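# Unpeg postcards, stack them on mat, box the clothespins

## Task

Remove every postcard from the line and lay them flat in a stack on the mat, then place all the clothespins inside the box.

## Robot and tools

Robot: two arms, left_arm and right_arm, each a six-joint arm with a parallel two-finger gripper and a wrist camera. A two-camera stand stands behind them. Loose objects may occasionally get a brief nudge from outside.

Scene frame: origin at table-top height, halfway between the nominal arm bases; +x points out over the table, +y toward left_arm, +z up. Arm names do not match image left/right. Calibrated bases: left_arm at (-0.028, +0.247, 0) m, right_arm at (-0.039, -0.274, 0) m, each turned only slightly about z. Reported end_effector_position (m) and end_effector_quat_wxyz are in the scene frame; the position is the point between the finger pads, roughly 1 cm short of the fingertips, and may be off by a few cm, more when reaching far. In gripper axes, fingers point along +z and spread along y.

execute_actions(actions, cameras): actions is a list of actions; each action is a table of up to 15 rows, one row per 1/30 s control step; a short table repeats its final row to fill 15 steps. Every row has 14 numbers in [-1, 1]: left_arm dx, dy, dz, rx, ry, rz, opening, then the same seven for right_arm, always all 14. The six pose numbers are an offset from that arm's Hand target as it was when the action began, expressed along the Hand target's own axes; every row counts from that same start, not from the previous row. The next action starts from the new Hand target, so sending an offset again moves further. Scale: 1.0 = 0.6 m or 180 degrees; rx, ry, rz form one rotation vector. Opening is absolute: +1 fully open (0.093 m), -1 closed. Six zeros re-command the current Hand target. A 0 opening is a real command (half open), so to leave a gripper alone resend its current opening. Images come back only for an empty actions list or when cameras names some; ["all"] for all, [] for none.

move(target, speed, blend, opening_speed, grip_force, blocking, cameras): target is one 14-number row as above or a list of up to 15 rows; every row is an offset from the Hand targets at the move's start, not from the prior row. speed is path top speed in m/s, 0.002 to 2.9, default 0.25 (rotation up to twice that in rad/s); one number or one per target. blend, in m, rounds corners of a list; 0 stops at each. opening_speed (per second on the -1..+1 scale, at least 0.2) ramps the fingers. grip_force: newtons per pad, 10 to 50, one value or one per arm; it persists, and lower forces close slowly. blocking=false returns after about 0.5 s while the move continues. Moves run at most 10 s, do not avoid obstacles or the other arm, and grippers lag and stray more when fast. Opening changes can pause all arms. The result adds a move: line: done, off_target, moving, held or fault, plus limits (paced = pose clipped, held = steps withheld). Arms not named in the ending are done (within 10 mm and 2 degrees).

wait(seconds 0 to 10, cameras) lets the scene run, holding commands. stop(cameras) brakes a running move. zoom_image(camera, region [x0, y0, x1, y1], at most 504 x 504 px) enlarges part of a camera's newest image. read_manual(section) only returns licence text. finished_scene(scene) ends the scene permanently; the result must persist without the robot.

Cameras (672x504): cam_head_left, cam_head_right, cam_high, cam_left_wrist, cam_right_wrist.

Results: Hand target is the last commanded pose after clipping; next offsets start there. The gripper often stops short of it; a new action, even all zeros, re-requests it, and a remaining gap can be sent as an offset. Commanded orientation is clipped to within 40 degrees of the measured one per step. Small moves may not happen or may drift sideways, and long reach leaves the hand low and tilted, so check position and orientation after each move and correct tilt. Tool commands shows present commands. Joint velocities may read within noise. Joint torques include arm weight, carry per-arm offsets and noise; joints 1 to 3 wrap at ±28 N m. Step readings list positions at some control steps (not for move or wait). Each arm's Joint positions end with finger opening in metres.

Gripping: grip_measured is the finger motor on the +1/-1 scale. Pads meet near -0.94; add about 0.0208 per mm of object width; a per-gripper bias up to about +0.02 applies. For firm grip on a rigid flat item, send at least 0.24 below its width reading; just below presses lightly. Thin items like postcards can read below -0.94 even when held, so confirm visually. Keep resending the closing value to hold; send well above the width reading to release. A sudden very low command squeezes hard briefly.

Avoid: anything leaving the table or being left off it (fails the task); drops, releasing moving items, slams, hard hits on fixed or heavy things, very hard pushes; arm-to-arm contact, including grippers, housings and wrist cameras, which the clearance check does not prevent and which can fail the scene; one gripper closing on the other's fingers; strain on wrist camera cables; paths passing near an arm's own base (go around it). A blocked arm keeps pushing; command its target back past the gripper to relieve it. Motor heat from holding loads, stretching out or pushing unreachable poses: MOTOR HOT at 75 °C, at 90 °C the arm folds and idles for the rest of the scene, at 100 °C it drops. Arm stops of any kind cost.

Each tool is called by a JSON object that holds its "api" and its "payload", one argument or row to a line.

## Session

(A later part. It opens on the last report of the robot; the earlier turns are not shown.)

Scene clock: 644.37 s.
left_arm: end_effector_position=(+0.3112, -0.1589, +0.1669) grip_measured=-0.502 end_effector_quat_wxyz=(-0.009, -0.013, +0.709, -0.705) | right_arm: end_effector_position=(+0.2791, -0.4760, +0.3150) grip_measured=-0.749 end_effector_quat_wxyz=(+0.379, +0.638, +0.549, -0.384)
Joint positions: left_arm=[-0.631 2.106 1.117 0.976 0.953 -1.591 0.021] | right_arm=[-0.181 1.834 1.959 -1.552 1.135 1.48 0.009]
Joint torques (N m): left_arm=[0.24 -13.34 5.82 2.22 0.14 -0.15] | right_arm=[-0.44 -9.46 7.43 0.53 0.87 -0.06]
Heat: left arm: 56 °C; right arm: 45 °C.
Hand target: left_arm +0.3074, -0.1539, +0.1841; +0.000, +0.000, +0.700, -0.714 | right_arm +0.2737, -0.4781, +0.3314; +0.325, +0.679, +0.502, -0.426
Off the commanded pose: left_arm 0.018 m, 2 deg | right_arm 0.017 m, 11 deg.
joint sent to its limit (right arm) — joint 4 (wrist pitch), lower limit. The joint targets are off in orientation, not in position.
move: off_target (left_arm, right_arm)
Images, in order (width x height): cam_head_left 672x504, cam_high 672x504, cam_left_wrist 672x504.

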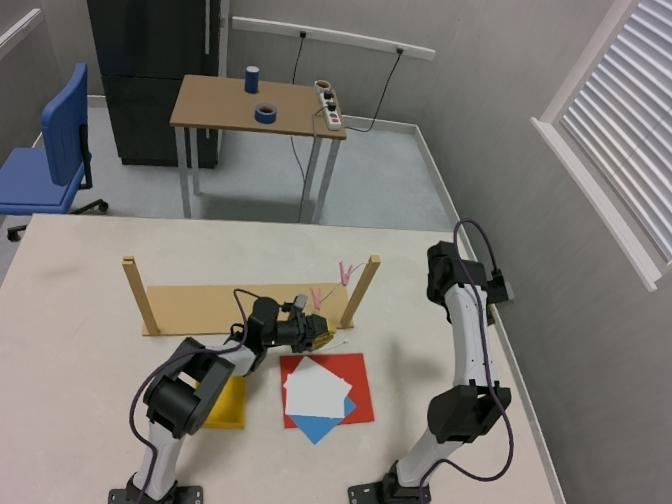

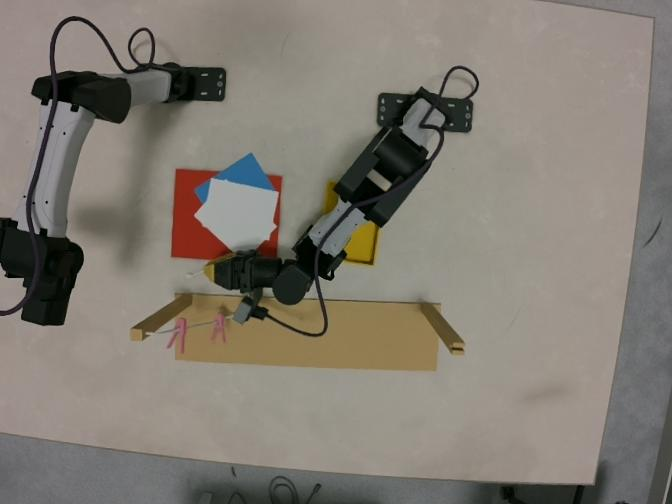

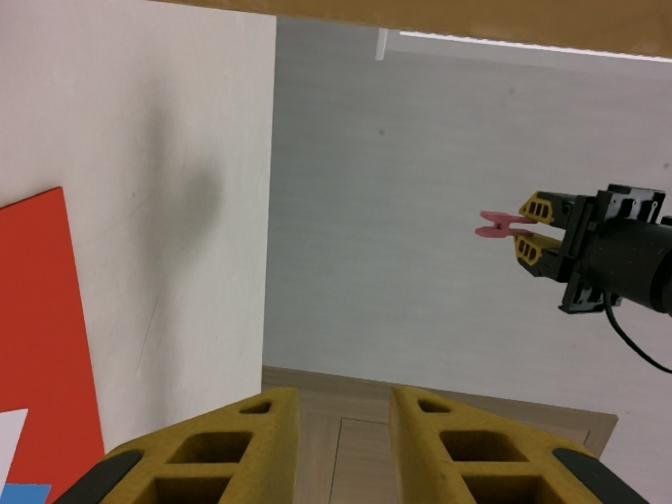

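{"api": "move", "payload": {
  "target": [
    [0.0,0.1,-0.2,0,0,0,-0.5,0,0,0,0,0,0,-1],
    [0.083,0.2,-0.717,-0.455,-0.258,0.263,1,0,0,0,0,0.15,0,-1],
    [0.083,0.2,-0.717,-0.455,-0.258,0.263,1,0,0,0,0,0.33,0,-1]
  ],
  "speed": 0.25,
  "cameras": ["all"]
}}

Scene clock: 658.40 s.
left_arm: end_effector_position=(+0.2609, +0.2707, +0.0624) grip_measured=+1.000 end_effector_quat_wxyz=(+0.504, +0.001, +0.864, -0.008) | right_arm: end_effector_position=(+0.2790, -0.4817, +0.3121) grip_measured=-0.749 end_effector_quat_wxyz=(+0.230, +0.769, +0.596, +0.027)
Joint positions: left_arm=[0.163 1.027 0.113 0.391 0.173 0.084 0.093] | right_arm=[-0.556 1.789 2.225 -1.553 0.121 1.27 0.009]
Joint torques (N m): left_arm=[0.54 -0.53 5.98 2.38 -0.04 0.09] | right_arm=[-0.46 -9.77 7.27 1.16 -0.11 -0.04]
Heat: left arm: 53 °C; right arm: 45 °C.
Hand target: left_arm +0.2576, +0.2740, +0.0559; +0.500, +0.000, +0.866, +0.000 | right_arm +0.2737, -0.4782, +0.3313; +0.033, +0.801, +0.597, -0.033
Off the commanded pose: left_arm 0.008 m, 1 deg | right_arm 0.020 m, 24 deg.
joint sent to its limit (right arm) — joint 4 (wrist pitch), lower limit. The joint targets are off in orientation, not in position.
move: off_target (right_arm)

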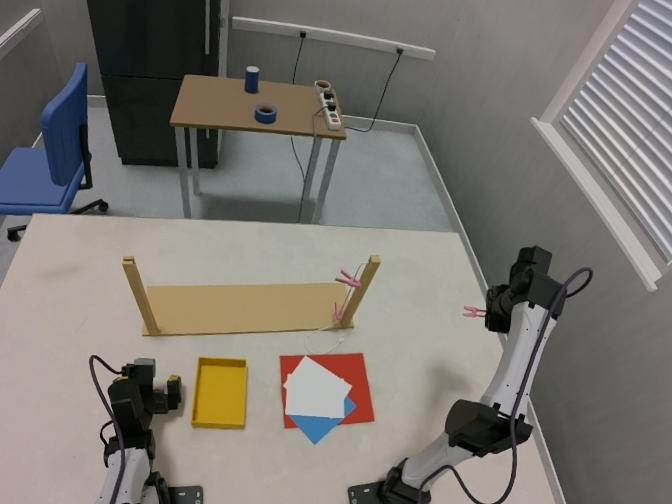

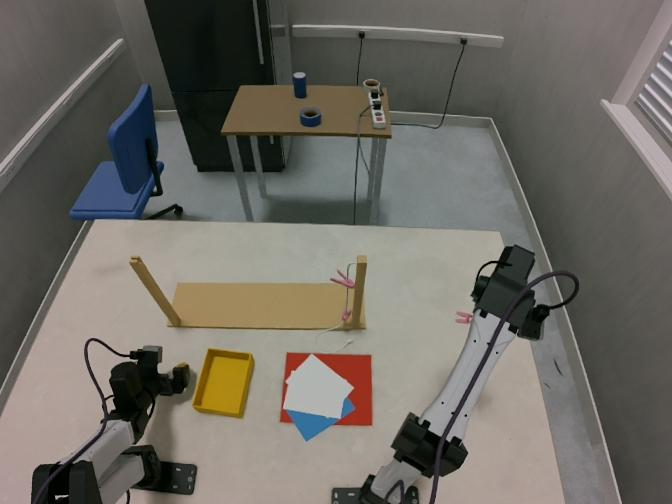

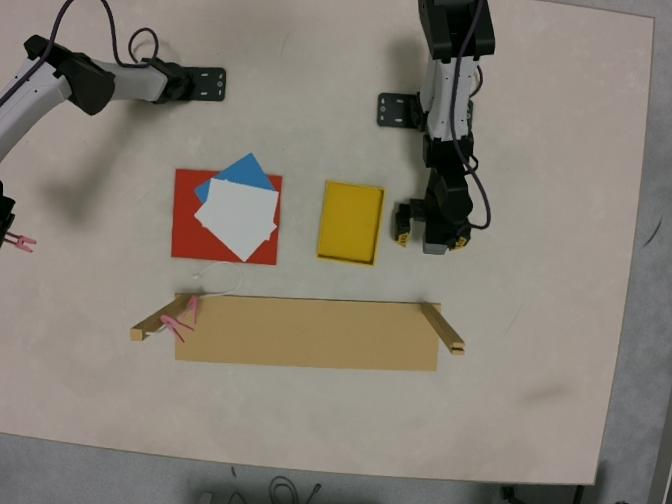

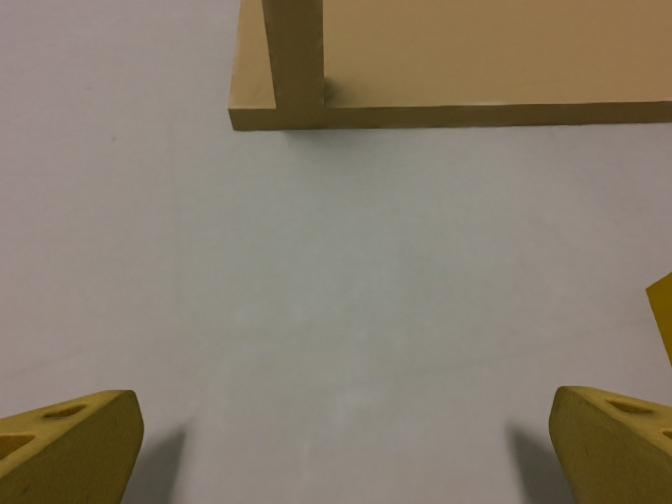

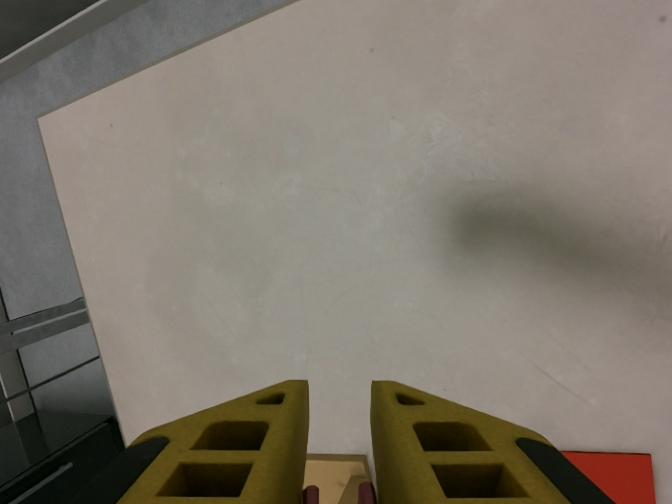

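{"api": "move", "payload": {
  "target": [
    [0,0,0,0,0,0,1,0.82,-0.306,0.2,0,0,-0.25,-1],
    [0,0,0,0,0,0,1,0.82,-0.306,0.42,0,0,-0.25,-1]
  ],
  "speed": 0.25,
  "cameras": ["all"]
}}

Scene clock: 665.67 s.
left_arm: end_effector_position=(+0.2609, +0.2707, +0.0624) grip_measured=+1.000 end_effector_quat_wxyz=(+0.504, +0.001, +0.864, -0.008) | right_arm: end_effector_position=(+0.2230, +0.0106, +0.0439) grip_measured=-0.749 end_effector_quat_wxyz=(+0.010, +0.506, +0.860, -0.067)
Joint positions: left_arm=[0.163 1.027 0.113 0.391 0.173 0.084 0.093] | right_arm=[0.813 2.174 1.748 -1.272 0.046 1.911 0.009]
Joint torques (N m): left_arm=[0.61 -0.94 5.96 2.38 -0.03 0.07] | right_arm=[-0.38 -8.53 4.77 0.75 0.07 0.05]
Heat: left arm: 49 °C; right arm: 45 °C.
Hand target: left_arm +0.2576, +0.2740, +0.0559; +0.500, +0.000, +0.866, +0.000 | right_arm +0.2350, +0.0201, +0.0322; +0.018, +0.512, +0.858, -0.043
Off the commanded pose: left_arm 0.008 m, 1 deg | right_arm 0.019 m, 3 deg.
move: off_target (right_arm)

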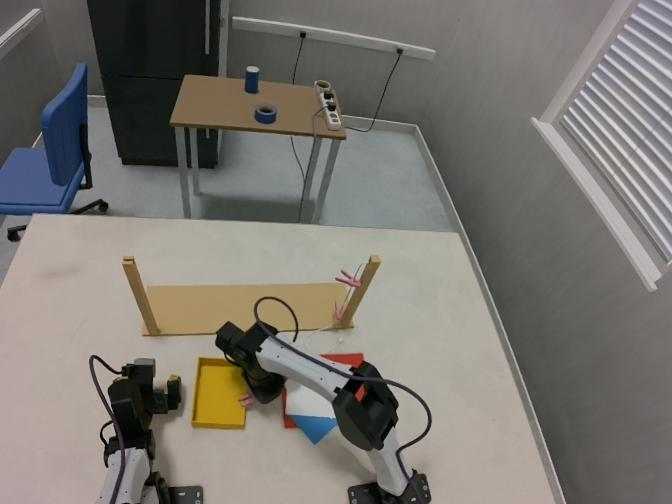

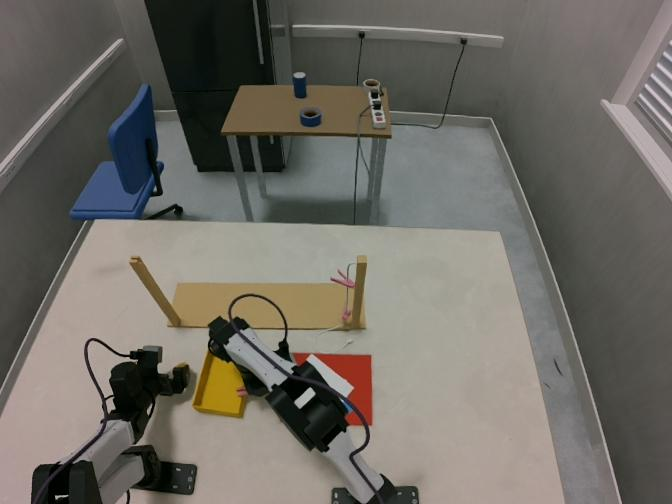

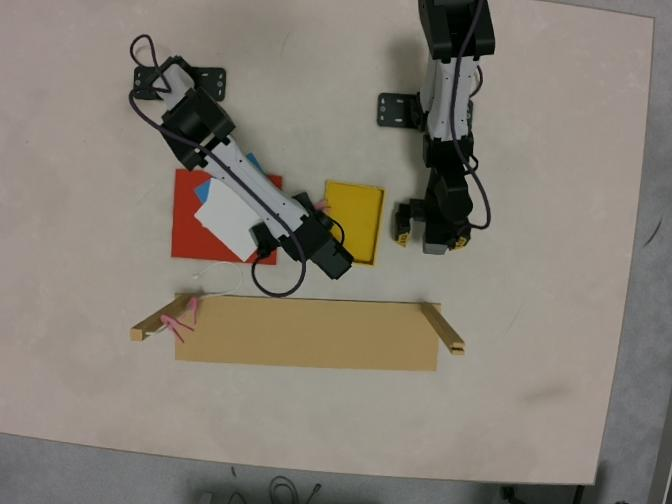

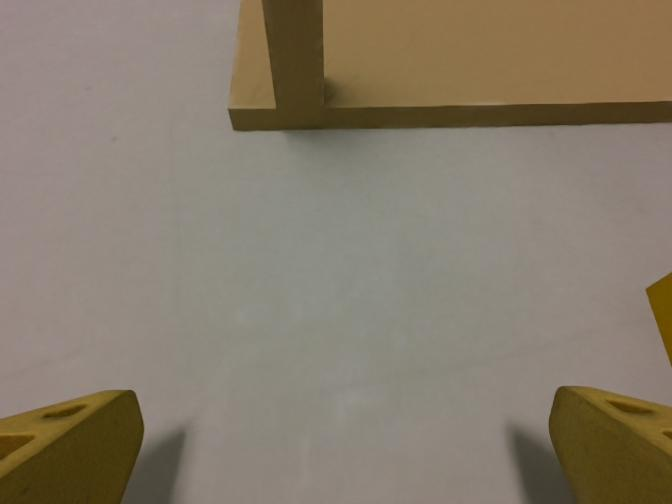

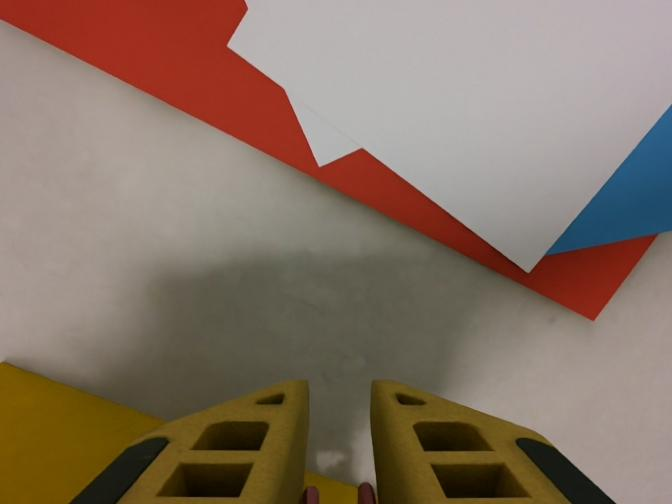

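{"api": "move", "payload": {
  "target": [
    [0,0,0,0,0,0,1,0,0,-0.117,0,0,0,-1],
    [0,0,0,0,0,0,1,0.116,0.1,-0.117,0,0,0,-1],
    [0,0,0,0,0,0,1,0.116,0.1,-0.01,0,0,0,-1],
    [0,0,0,0,0,0,1,0.116,0.1,-0.01,0,0,0,-0.1]
  ],
  "speed": 0.12,
  "opening_speed": 0.5
}}

{"api": "move", "payload": {
  "target": [0,0,0,0,0,0,1,0,0,-0.3,0,0,0,-0.1],
  "speed": 0.2,
  "cameras": ["cam_high","cam_head_left","cam_right_wrist"]
}}

Scene clock: 677.07 s.
left_arm: end_effector_position=(+0.2609, +0.2707, +0.0624) grip_measured=+1.000 end_effector_quat_wxyz=(+0.504, +0.001, +0.864, -0.008) | right_arm: end_effector_position=(+0.2512, +0.1088, +0.0276) grip_measured=-0.102 end_effector_quat_wxyz=(+0.018, +0.506, +0.861, -0.048)
Joint positions: left_arm=[0.163 1.027 0.113 0.391 0.173 0.084 0.093] | right_arm=[0.905 2.647 2.527 -1.543 0.045 2.001 0.04]
Joint torques (N m): left_arm=[0.58 -0.91 6.02 2.36 -0.01 0.03] | right_arm=[-0.42 -12.12 7.6 0.07 0 0.04]
Heat: left arm: 46 °C; right arm: 46 °C.
Hand target: left_arm +0.2576, +0.2740, +0.0559; +0.500, +0.000, +0.866, +0.000 | right_arm +0.2547, +0.1101, +0.0297; +0.018, +0.512, +0.858, -0.043
Off the commanded pose: left_arm 0.008 m, 1 deg | right_arm 0.004 m, 1 deg.
move: done

Scene clock: 678.43 s.
left_arm: end_effector_position=(+0.2609, +0.2707, +0.0624) grip_measured=+1.000 end_effector_quat_wxyz=(+0.504, +0.001, +0.864, -0.008) | right_arm: end_effector_position=(+0.2604, +0.1281, +0.1874) grip_measured=-0.102 end_effector_quat_wxyz=(+0.036, +0.501, +0.852, +0.144)
Joint positions: left_arm=[0.163 1.027 0.113 0.391 0.173 0.084 0.093] | right_arm=[0.913 2.378 2.648 -1.546 0.045 2.001 0.04]
Joint torques (N m): left_arm=[0.54 -0.66 6.06 2.36 -0.03 0.02] | right_arm=[0.38 -14.23 7.1 0.76 0.05 0]
Heat: left arm: 45 °C; right arm: 47 °C.
Hand target: left_arm +0.2576, +0.2740, +0.0559; +0.500, +0.000, +0.866, +0.000 | right_arm +0.2570, +0.1269, +0.2089; +0.018, +0.512, +0.858, -0.043
Off the commanded pose: left_arm 0.008 m, 1 deg | right_arm 0.022 m, 22 deg.
joint sent to its limit (right arm) — joint 4 (wrist pitch), lower limit. The joint targets are off in orientation, not in position.
move: off_target (right_arm)
Images, in order (width x height): cam_head_left 672x504, cam_high 672x504, cam_right_wrist 672x504.

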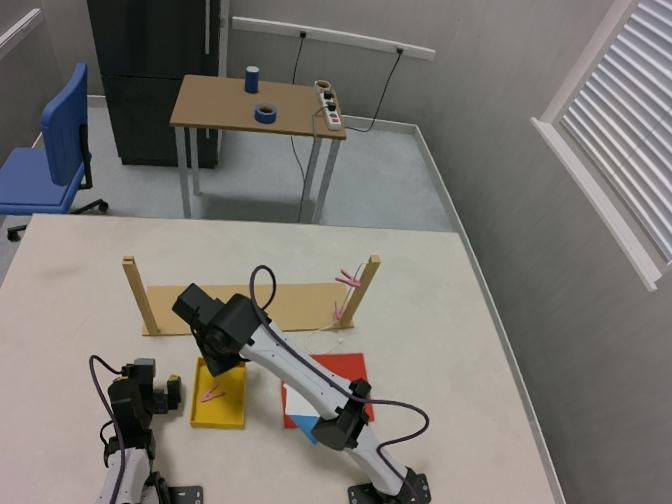

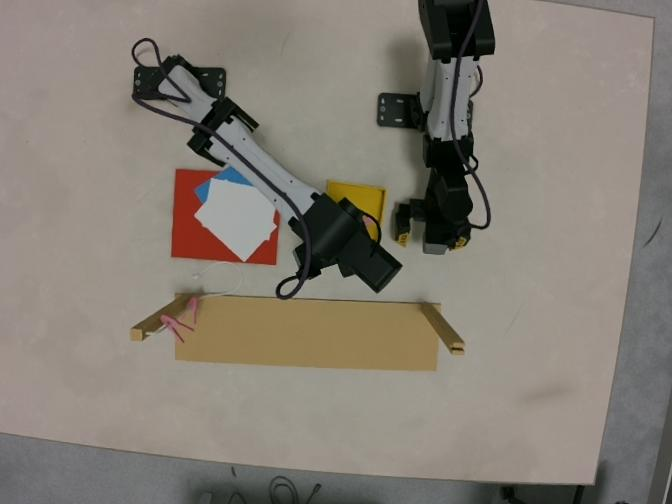

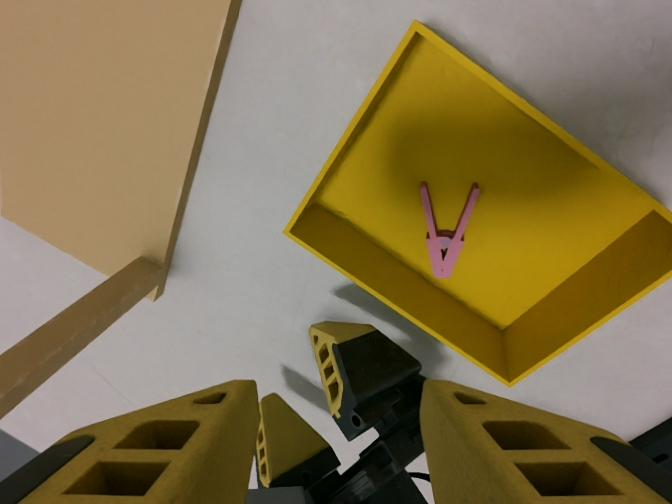

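{"api": "move", "payload": {
  "target": [0,0,0,0,0,0,1,-0.467,-0.455,-0.2,-0.203,-0.287,-0.293,-0.1],
  "speed": 0.3,
  "cameras": ["all"]
}}

{"api": "zoom_image", "payload": {
  "camera": "cam_high",
  "region": [110, 250, 240, 370]
}}

Scene clock: 690.13 s.
left_arm: end_effector_position=(+0.2609, +0.2707, +0.0624) grip_measured=+1.000 end_effector_quat_wxyz=(+0.504, +0.001, +0.864, -0.008) | right_arm: end_effector_position=(+0.1512, -0.2382, +0.3622) grip_measured=-0.102 end_effector_quat_wxyz=(+0.493, -0.001, +0.870, -0.011)
Joint positions: left_arm=[0.163 1.027 0.113 0.391 0.173 0.084 0.093] | right_arm=[0.665 0.807 1.424 -1.29 0.601 0.399 0.04]
Joint torques (N m): left_arm=[0.53 -0.91 6.13 2.36 -0.04 0.02] | right_arm=[-0.57 -0.1 4.56 1.97 0.09 -0.14]
Heat: left arm: 43 °C; right arm: 48 °C.
Hand target: left_arm +0.2576, +0.2740, +0.0559; +0.500, +0.000, +0.866, +0.000 | right_arm +0.1519, -0.2366, +0.3647; +0.499, +0.000, +0.867, -0.001
Off the commanded pose: left_arm 0.008 m, 1 deg | right_arm 0.003 m, 1 deg.
move: done

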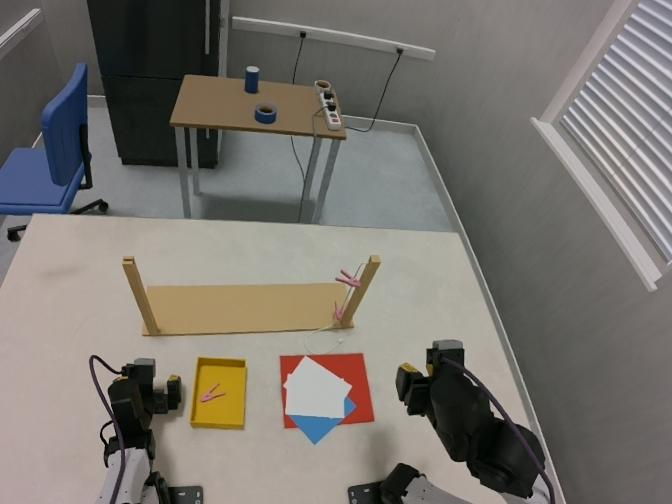

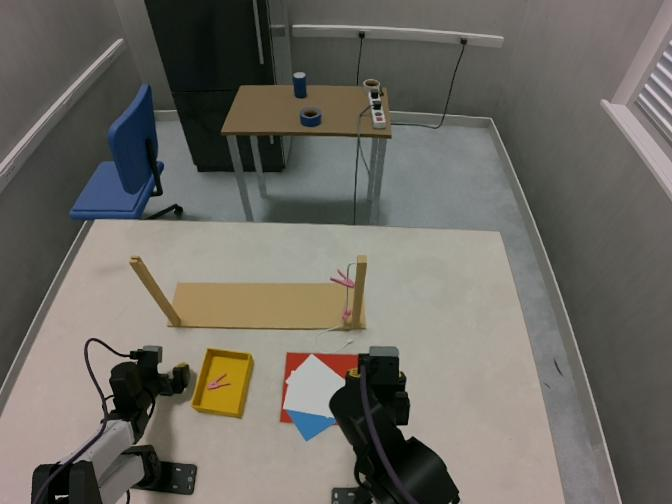

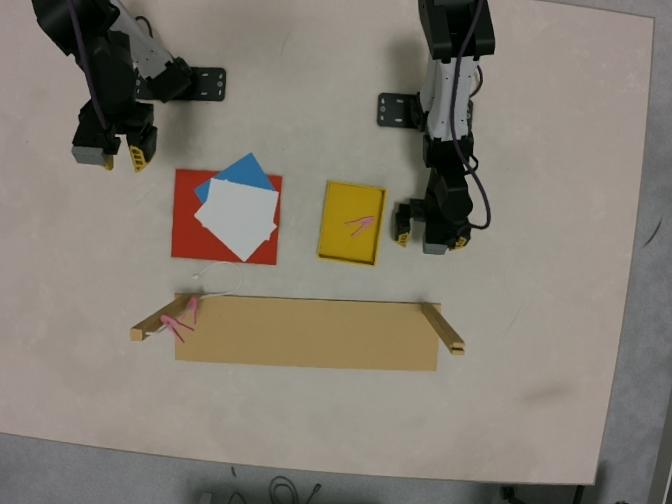

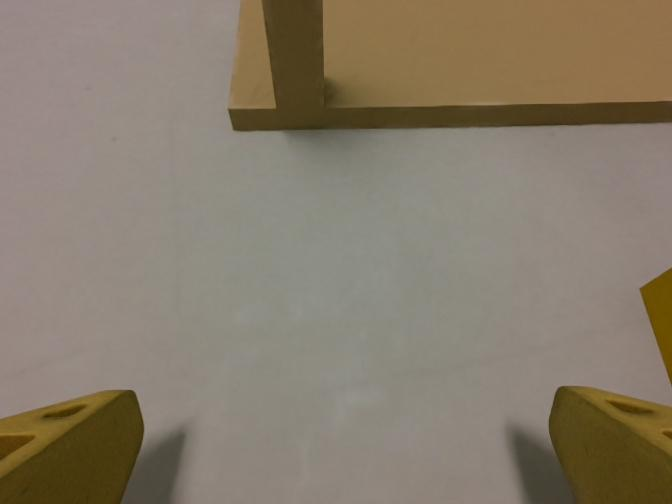

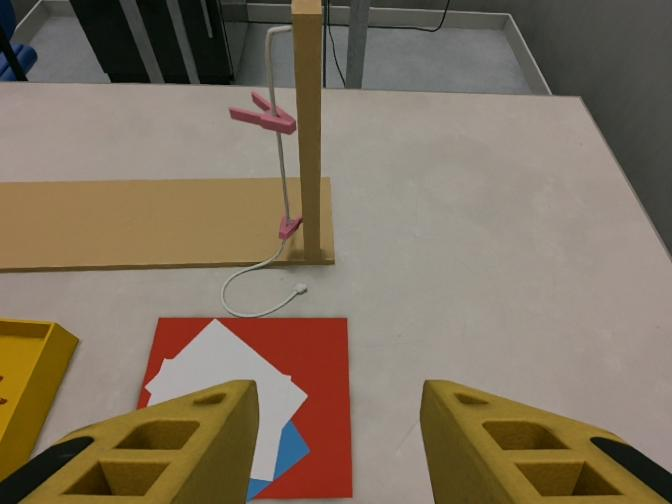

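Scaled by 3.877.

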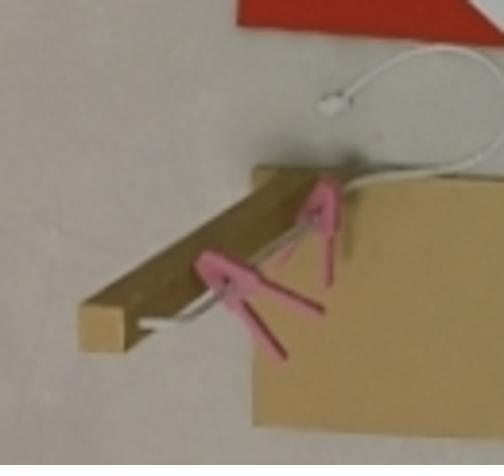

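{"api": "move", "payload": {
  "target": [0,0,0,0,0,0,1,-0.165,0.098,0.38,-0.2,0.18,-0.22,0.3],
  "speed": 0.2,
  "cameras": ["cam_right_wrist","cam_high","cam_head_right"]
}}

Scene clock: 707.90 s.
left_arm: end_effector_position=(+0.2609, +0.2707, +0.0624) grip_measured=+1.000 end_effector_quat_wxyz=(+0.504, +0.001, +0.864, -0.008) | right_arm: end_effector_position=(+0.3935, -0.1792, +0.3344) grip_measured=+0.298 end_effector_quat_wxyz=(+0.310, -0.402, +0.859, +0.063)
Joint positions: left_arm=[0.163 1.027 0.113 0.391 0.173 0.084 0.093] | right_arm=[0.066 2.037 2.603 -1.565 -0.314 -0.685 0.059]
Joint torques (N m): left_arm=[0.38 -0.76 6.15 2.35 -0.01 0.04] | right_arm=[-0.47 -7.47 6.64 1.49 -0.5 -0.09]
Heat: left arm: 43 °C; right arm: 44 °C.
Hand target: left_arm +0.2576, +0.2740, +0.0559; +0.500, +0.000, +0.866, +0.000 | right_arm +0.3988, -0.1782, +0.3359; +0.193, -0.433, +0.875, +0.094
Off the commanded pose: left_arm 0.008 m, 1 deg | right_arm 0.006 m, 14 deg.
joint read past its limit (right arm) — joint 4 (wrist pitch), lower limit.
joint sent to its limit (right arm) — joint 4 (wrist pitch), lower limit. The joint targets are off in orientation, not in position.
move: off_target (right_arm)
Images, in order (width x height): cam_head_right 672x504, cam_high 672x504, cam_right_wrist 672x504.

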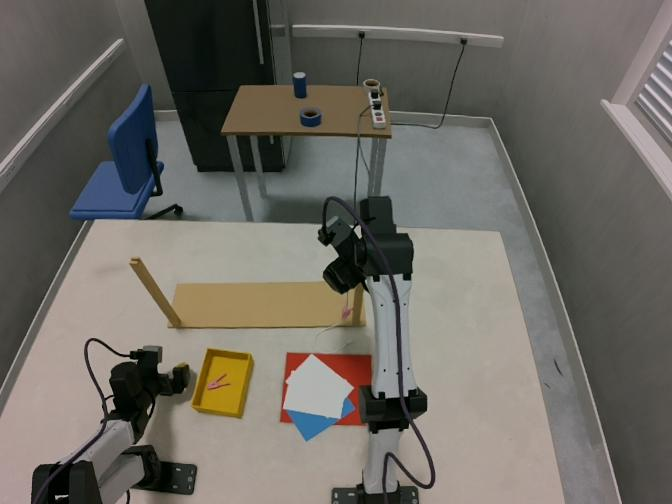

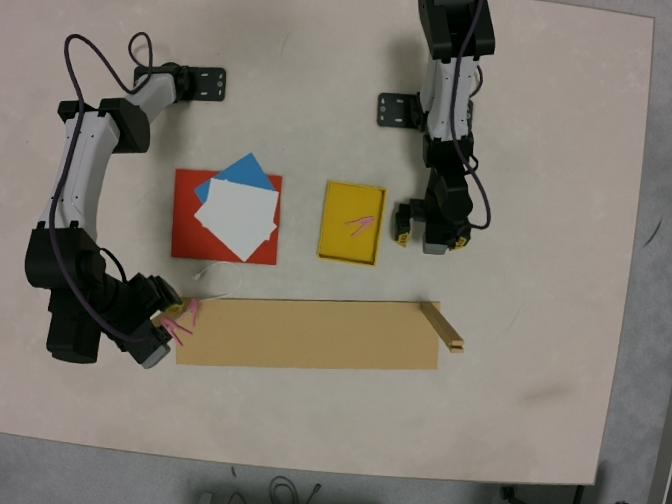

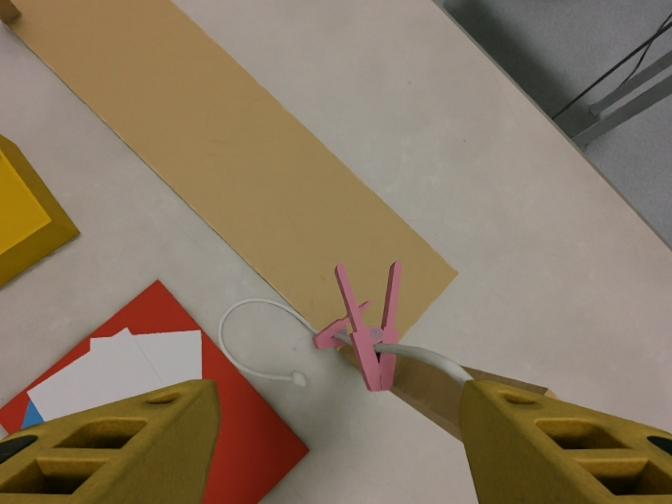

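{"api": "move", "payload": {
  "target": [0,0,0,0,0,0,1,0.014,-0.055,0.12,0,-0.06,0,0.2],
  "speed": 0.08,
  "cameras": ["cam_right_wrist","cam_head_right"]
}}

Scene clock: 718.13 s.
left_arm: end_effector_position=(+0.2609, +0.2707, +0.0624) grip_measured=+1.000 end_effector_quat_wxyz=(+0.504, +0.001, +0.864, -0.008) | right_arm: end_effector_position=(+0.4331, -0.1773, +0.2645) grip_measured=+0.202 end_effector_quat_wxyz=(+0.264, -0.422, +0.857, +0.134)
Joint positions: left_arm=[0.163 1.027 0.113 0.391 0.173 0.084 0.093] | right_arm=[0.017 2.239 2.637 -1.556 -0.451 -0.77 0.055]
Joint torques (N m): left_arm=[0.58 -0.87 6.02 2.38 -0.06 0.06] | right_arm=[-0.96 -9.33 7.58 1.19 -0.56 -0.17]
Heat: left arm: 43 °C; right arm: 45 °C.
Hand target: left_arm +0.2576, +0.2740, +0.0559; +0.500, +0.000, +0.866, +0.000 | right_arm +0.4389, -0.1804, +0.2672; +0.275, -0.423, +0.853, +0.134
Off the commanded pose: left_arm 0.008 m, 1 deg | right_arm 0.007 m, 1 deg.
move: done
Images, in order (width x height): cam_head_right 672x504, cam_right_wrist 672x504.

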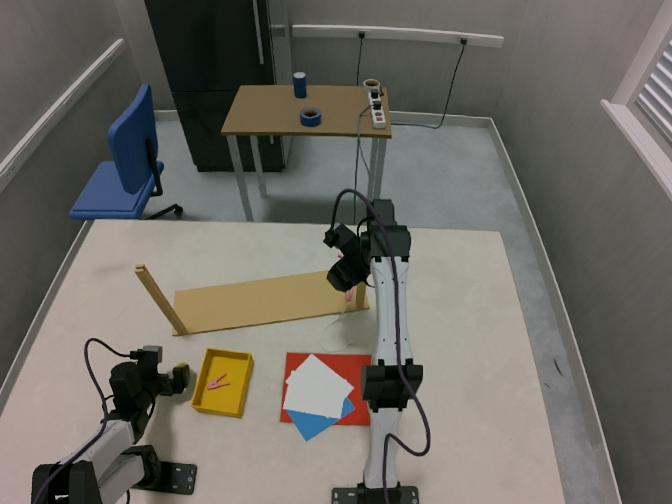

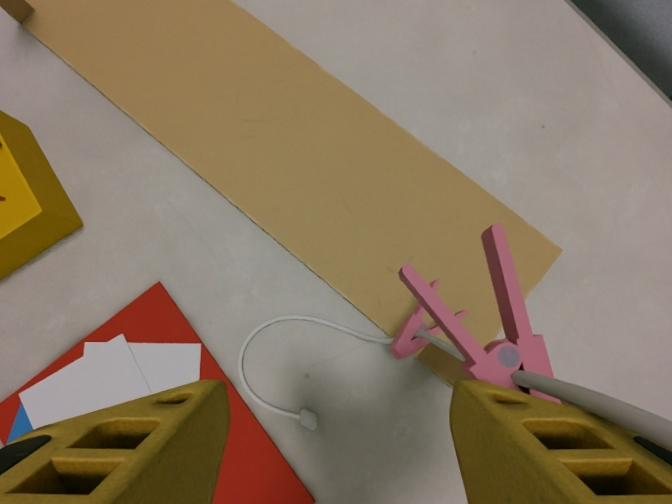

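{"api": "move", "payload": {
  "target": [
    [0,0,0,0,0,0,1,0,0,-0.09,0,0,0,0.2],
    [0,0,0,0,0,0,1,-0.04,-0.055,-0.04,0,0,-0.155,0.2]
  ],
  "speed": 0.08,
  "cameras": ["cam_right_wrist","cam_head_right","cam_high"]
}}

Scene clock: 729.23 s.
left_arm: end_effector_position=(+0.2609, +0.2707, +0.0624) grip_measured=+1.000 end_effector_quat_wxyz=(+0.504, +0.001, +0.864, -0.008) | right_arm: end_effector_position=(+0.4568, -0.2009, +0.2959) grip_measured=+0.202 end_effector_quat_wxyz=(+0.349, -0.581, +0.735, +0.034)
Joint positions: left_arm=[0.163 1.027 0.113 0.391 0.173 0.084 0.093] | right_arm=[-0.041 2.309 2.847 -1.552 -0.478 -1.208 0.055]
Joint torques (N m): left_arm=[0.61 -0.85 6.22 2.35 -0.03 0.07] | right_arm=[0.4 -9.26 6.71 1.74 -0.57 -0.1]
Heat: left arm: 43 °C; right arm: 46 °C.
Hand target: left_arm +0.2576, +0.2740, +0.0559; +0.500, +0.000, +0.866, +0.000 | right_arm +0.4684, -0.1960, +0.3006; +0.299, -0.616, +0.726, +0.064
Off the commanded pose: left_arm 0.008 m, 1 deg | right_arm 0.014 m, 8 deg.
elbow stopped short (right arm): the move would have taken joint 3 (elbow) straighter than the controller allows.
move: off_target (right_arm)
Images, in order (width x height): cam_head_right 672x504, cam_high 672x504, cam_right_wrist 672x504.

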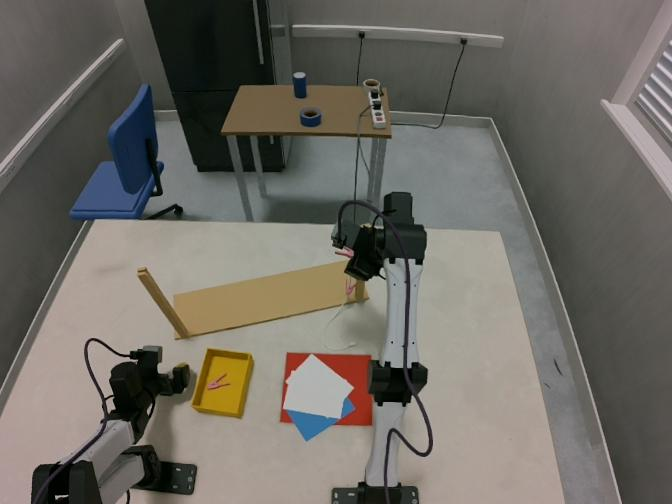

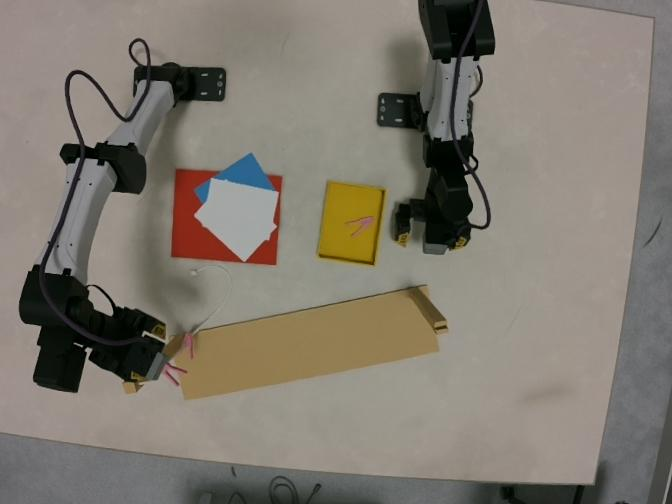

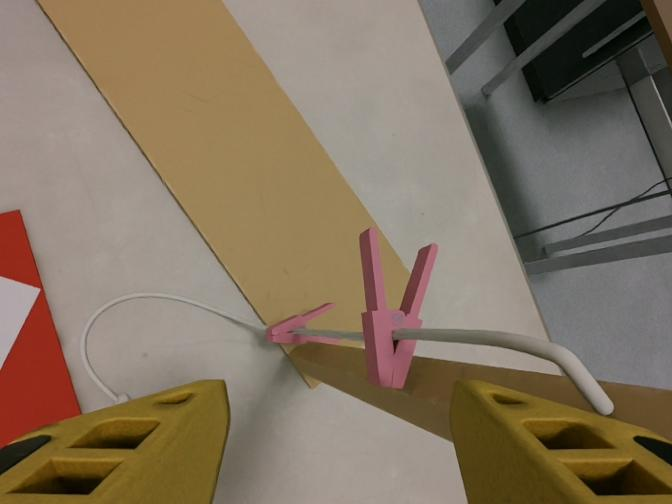

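{"api": "move", "payload": {
  "target": [
    [0,0,0,0,0,0,1,-0.048,-0.041,0.015,0,0,0,0.2],
    [0,0,0,0,0,0,1,0.006,-0.055,0.142,0,0,0,0.2]
  ],
  "speed": 0.08,
  "cameras": ["cam_right_wrist","cam_head_right","cam_high"]
}}

Scene clock: 740.13 s.
left_arm: end_effector_position=(+0.2609, +0.2707, +0.0624) grip_measured=+1.000 end_effector_quat_wxyz=(+0.504, +0.001, +0.864, -0.008) | right_arm: end_effector_position=(+0.5268, -0.1576, +0.2931) grip_measured=+0.202 end_effector_quat_wxyz=(+0.438, -0.596, +0.673, -0.012)
Joint positions: left_arm=[0.163 1.027 0.113 0.391 0.173 0.084 0.093] | right_arm=[0.035 2.421 2.872 -1.222 -0.483 -1.175 0.055]
Joint torques (N m): left_arm=[0.49 -0.8 6.04 2.38 0.01 0.02] | right_arm=[-0.91 -7.09 3.17 1.09 -0.11 0.21]
Heat: left arm: 42 °C; right arm: 46 °C.
Hand target: left_arm +0.2576, +0.2740, +0.0559; +0.500, +0.000, +0.866, +0.000 | right_arm +0.5292, -0.1674, +0.2385; +0.299, -0.616, +0.726, +0.064
Off the commanded pose: left_arm 0.008 m, 1 deg | right_arm 0.056 m, 19 deg.
elbow stopped short (right arm): the move would have taken joint 3 (elbow) straighter than the controller allows.
elbow read too straight (right arm): the controller reads joint 3 (elbow) straighter than it allows; while it does, the hand can move without a command.
move: off_target (right_arm)
Images, in order (width x height): cam_head_right 672x504, cam_high 672x504, cam_right_wrist 672x504.

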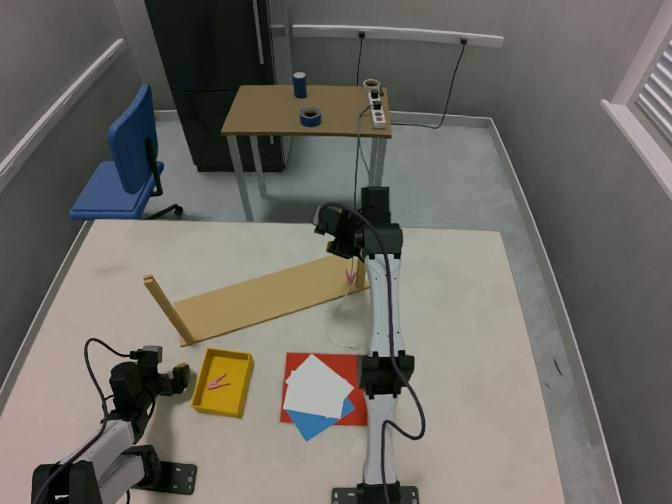

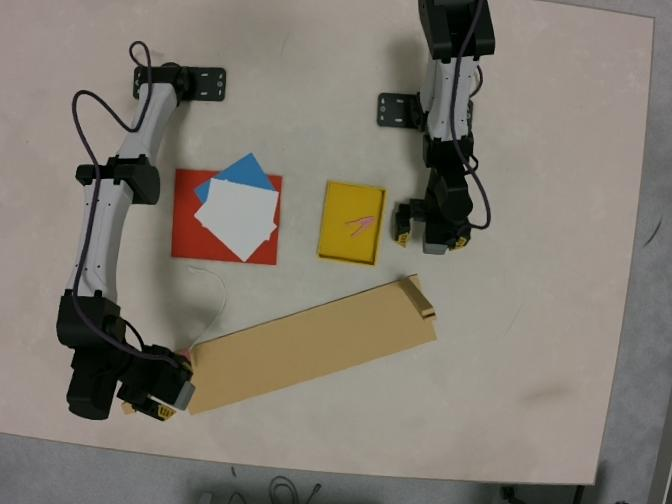

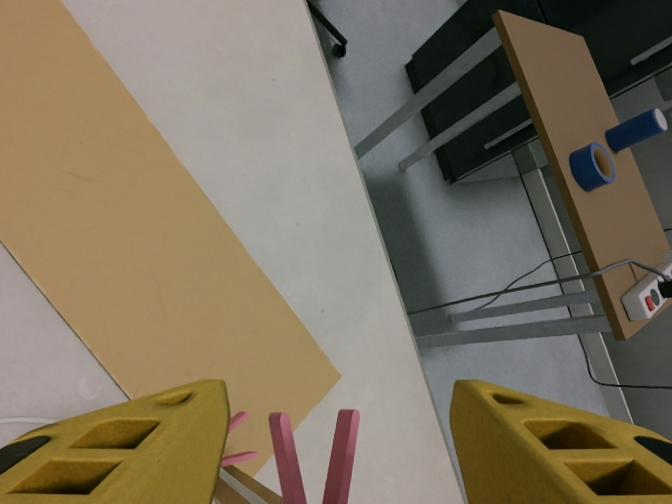

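{"api": "move", "payload": {
  "target": [
    [0,0,0,0,0,0,1,0.001,0.116,-0.164,0,0,0,0.6],
    [0,0,0,0,0,0,1,0.147,0.364,-0.236,0.25,-0.072,0.345,0.6]
  ],
  "speed": 0.15,
  "cameras": ["all"]
}}

Scene clock: 752.90 s.
left_arm: end_effector_position=(+0.2609, +0.2707, +0.0624) grip_measured=+1.000 end_effector_quat_wxyz=(+0.504, +0.001, +0.864, -0.008) | right_arm: end_effector_position=(+0.2683, -0.2569, +0.2427) grip_measured=+0.598 end_effector_quat_wxyz=(+0.487, -0.005, +0.874, +0.003)
Joint positions: left_arm=[0.163 1.027 0.113 0.391 0.173 0.084 0.093] | right_arm=[0.061 0.897 0.858 -0.517 0.07 0.043 0.074]
Joint torques (N m): left_arm=[0.55 -0.69 5.85 2.42 0.01 0.05] | right_arm=[0.42 -2.76 6.63 2.22 0.06 0.08]
Heat: left arm: 42 °C; right arm: 47 °C.
Hand target: left_arm +0.2576, +0.2740, +0.0559; +0.500, +0.000, +0.866, +0.000 | right_arm +0.2697, -0.2573, +0.2485; +0.500, +0.000, +0.866, +0.001
Off the commanded pose: left_arm 0.008 m, 1 deg | right_arm 0.006 m, 2 deg.
move: done

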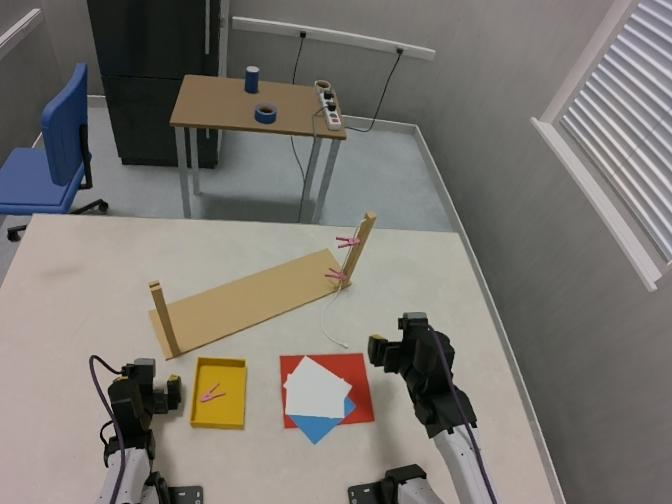

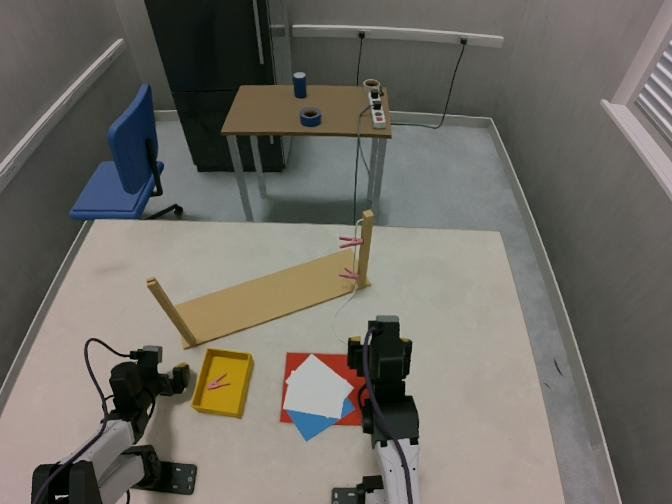

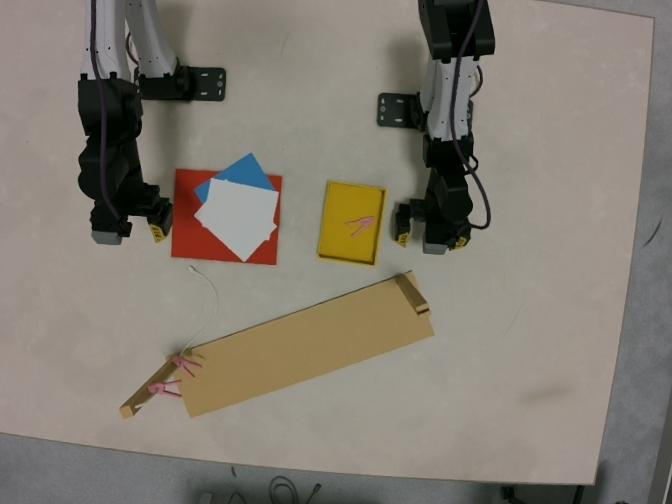

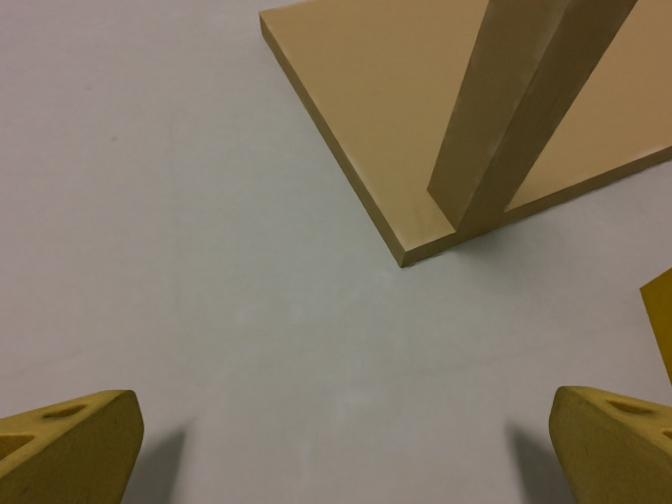

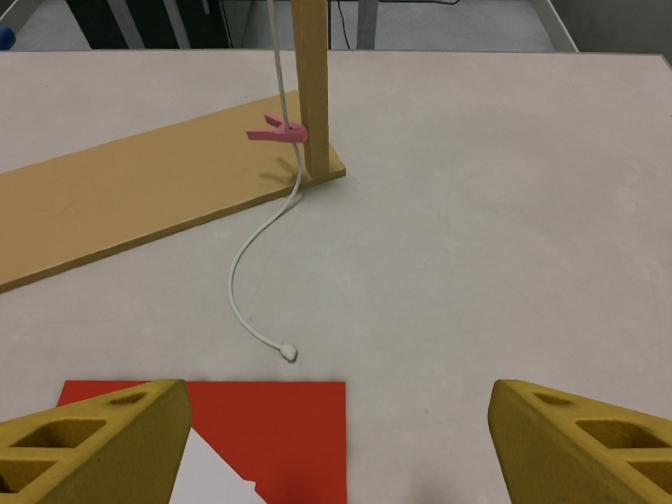

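{"api": "move", "payload": {
  "target": [
    [0,0,0,0,0,0,1,0.107,0.023,0.331,0,-0.045,0,0.3],
    [0,0,0,0,0,0,1,0.033,0.023,0.577,0,-0.045,0,0.3],
    [0,0,0,0,0,0,1,0.033,0.023,0.577,0,-0.045,0,-0.7]
  ],
  "speed": 0.1,
  "opening_speed": 0.6,
  "cameras": ["cam_right_wrist","cam_high"]
}}

Scene clock: 766.30 s.
left_arm: end_effector_position=(+0.2609, +0.2707, +0.0624) grip_measured=+1.000 end_effector_quat_wxyz=(+0.504, +0.001, +0.864, -0.008) | right_arm: end_effector_position=(+0.5531, -0.2353, +0.0556) grip_measured=-0.571 end_effector_quat_wxyz=(+0.555, -0.009, +0.832, +0.010)
Joint positions: left_arm=[0.163 1.027 0.113 0.391 0.173 0.084 0.093] | right_arm=[0.046 2.245 1.259 0.592 0.046 0.026 0.018]
Joint torques (N m): left_arm=[0.44 -0.8 6.15 2.37 0.01 0.06] | right_arm=[-0.8 -10 8.13 2.09 0.11 -0.05]
Heat: left arm: 42 °C; right arm: 45 °C.
Hand target: left_arm +0.2576, +0.2740, +0.0559; +0.500, +0.000, +0.866, +0.000 | right_arm +0.5598, -0.2430, +0.0583; +0.560, +0.000, +0.828, +0.001
Off the commanded pose: left_arm 0.008 m, 1 deg | right_arm 0.011 m, 2 deg.
move: off_target (right_arm)
Images, in order (width x height): cam_high 672x504, cam_right_wrist 672x504.

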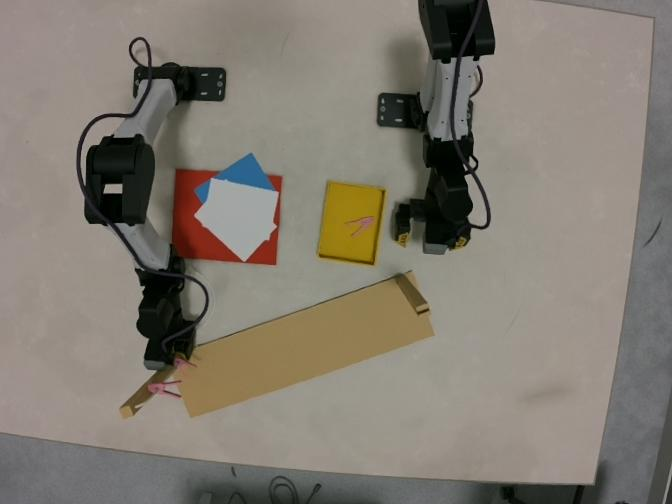

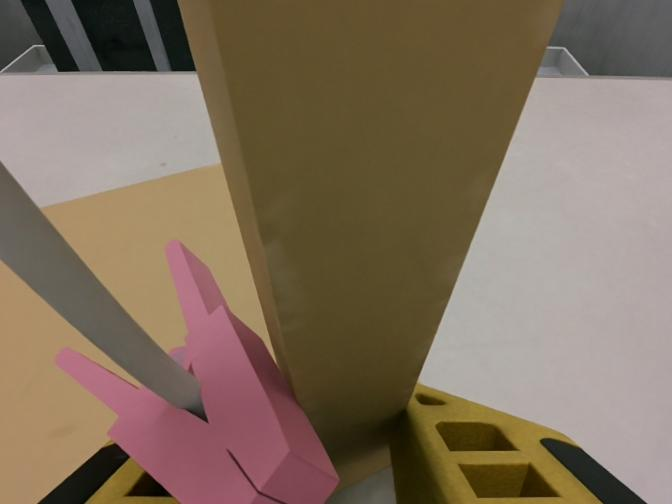

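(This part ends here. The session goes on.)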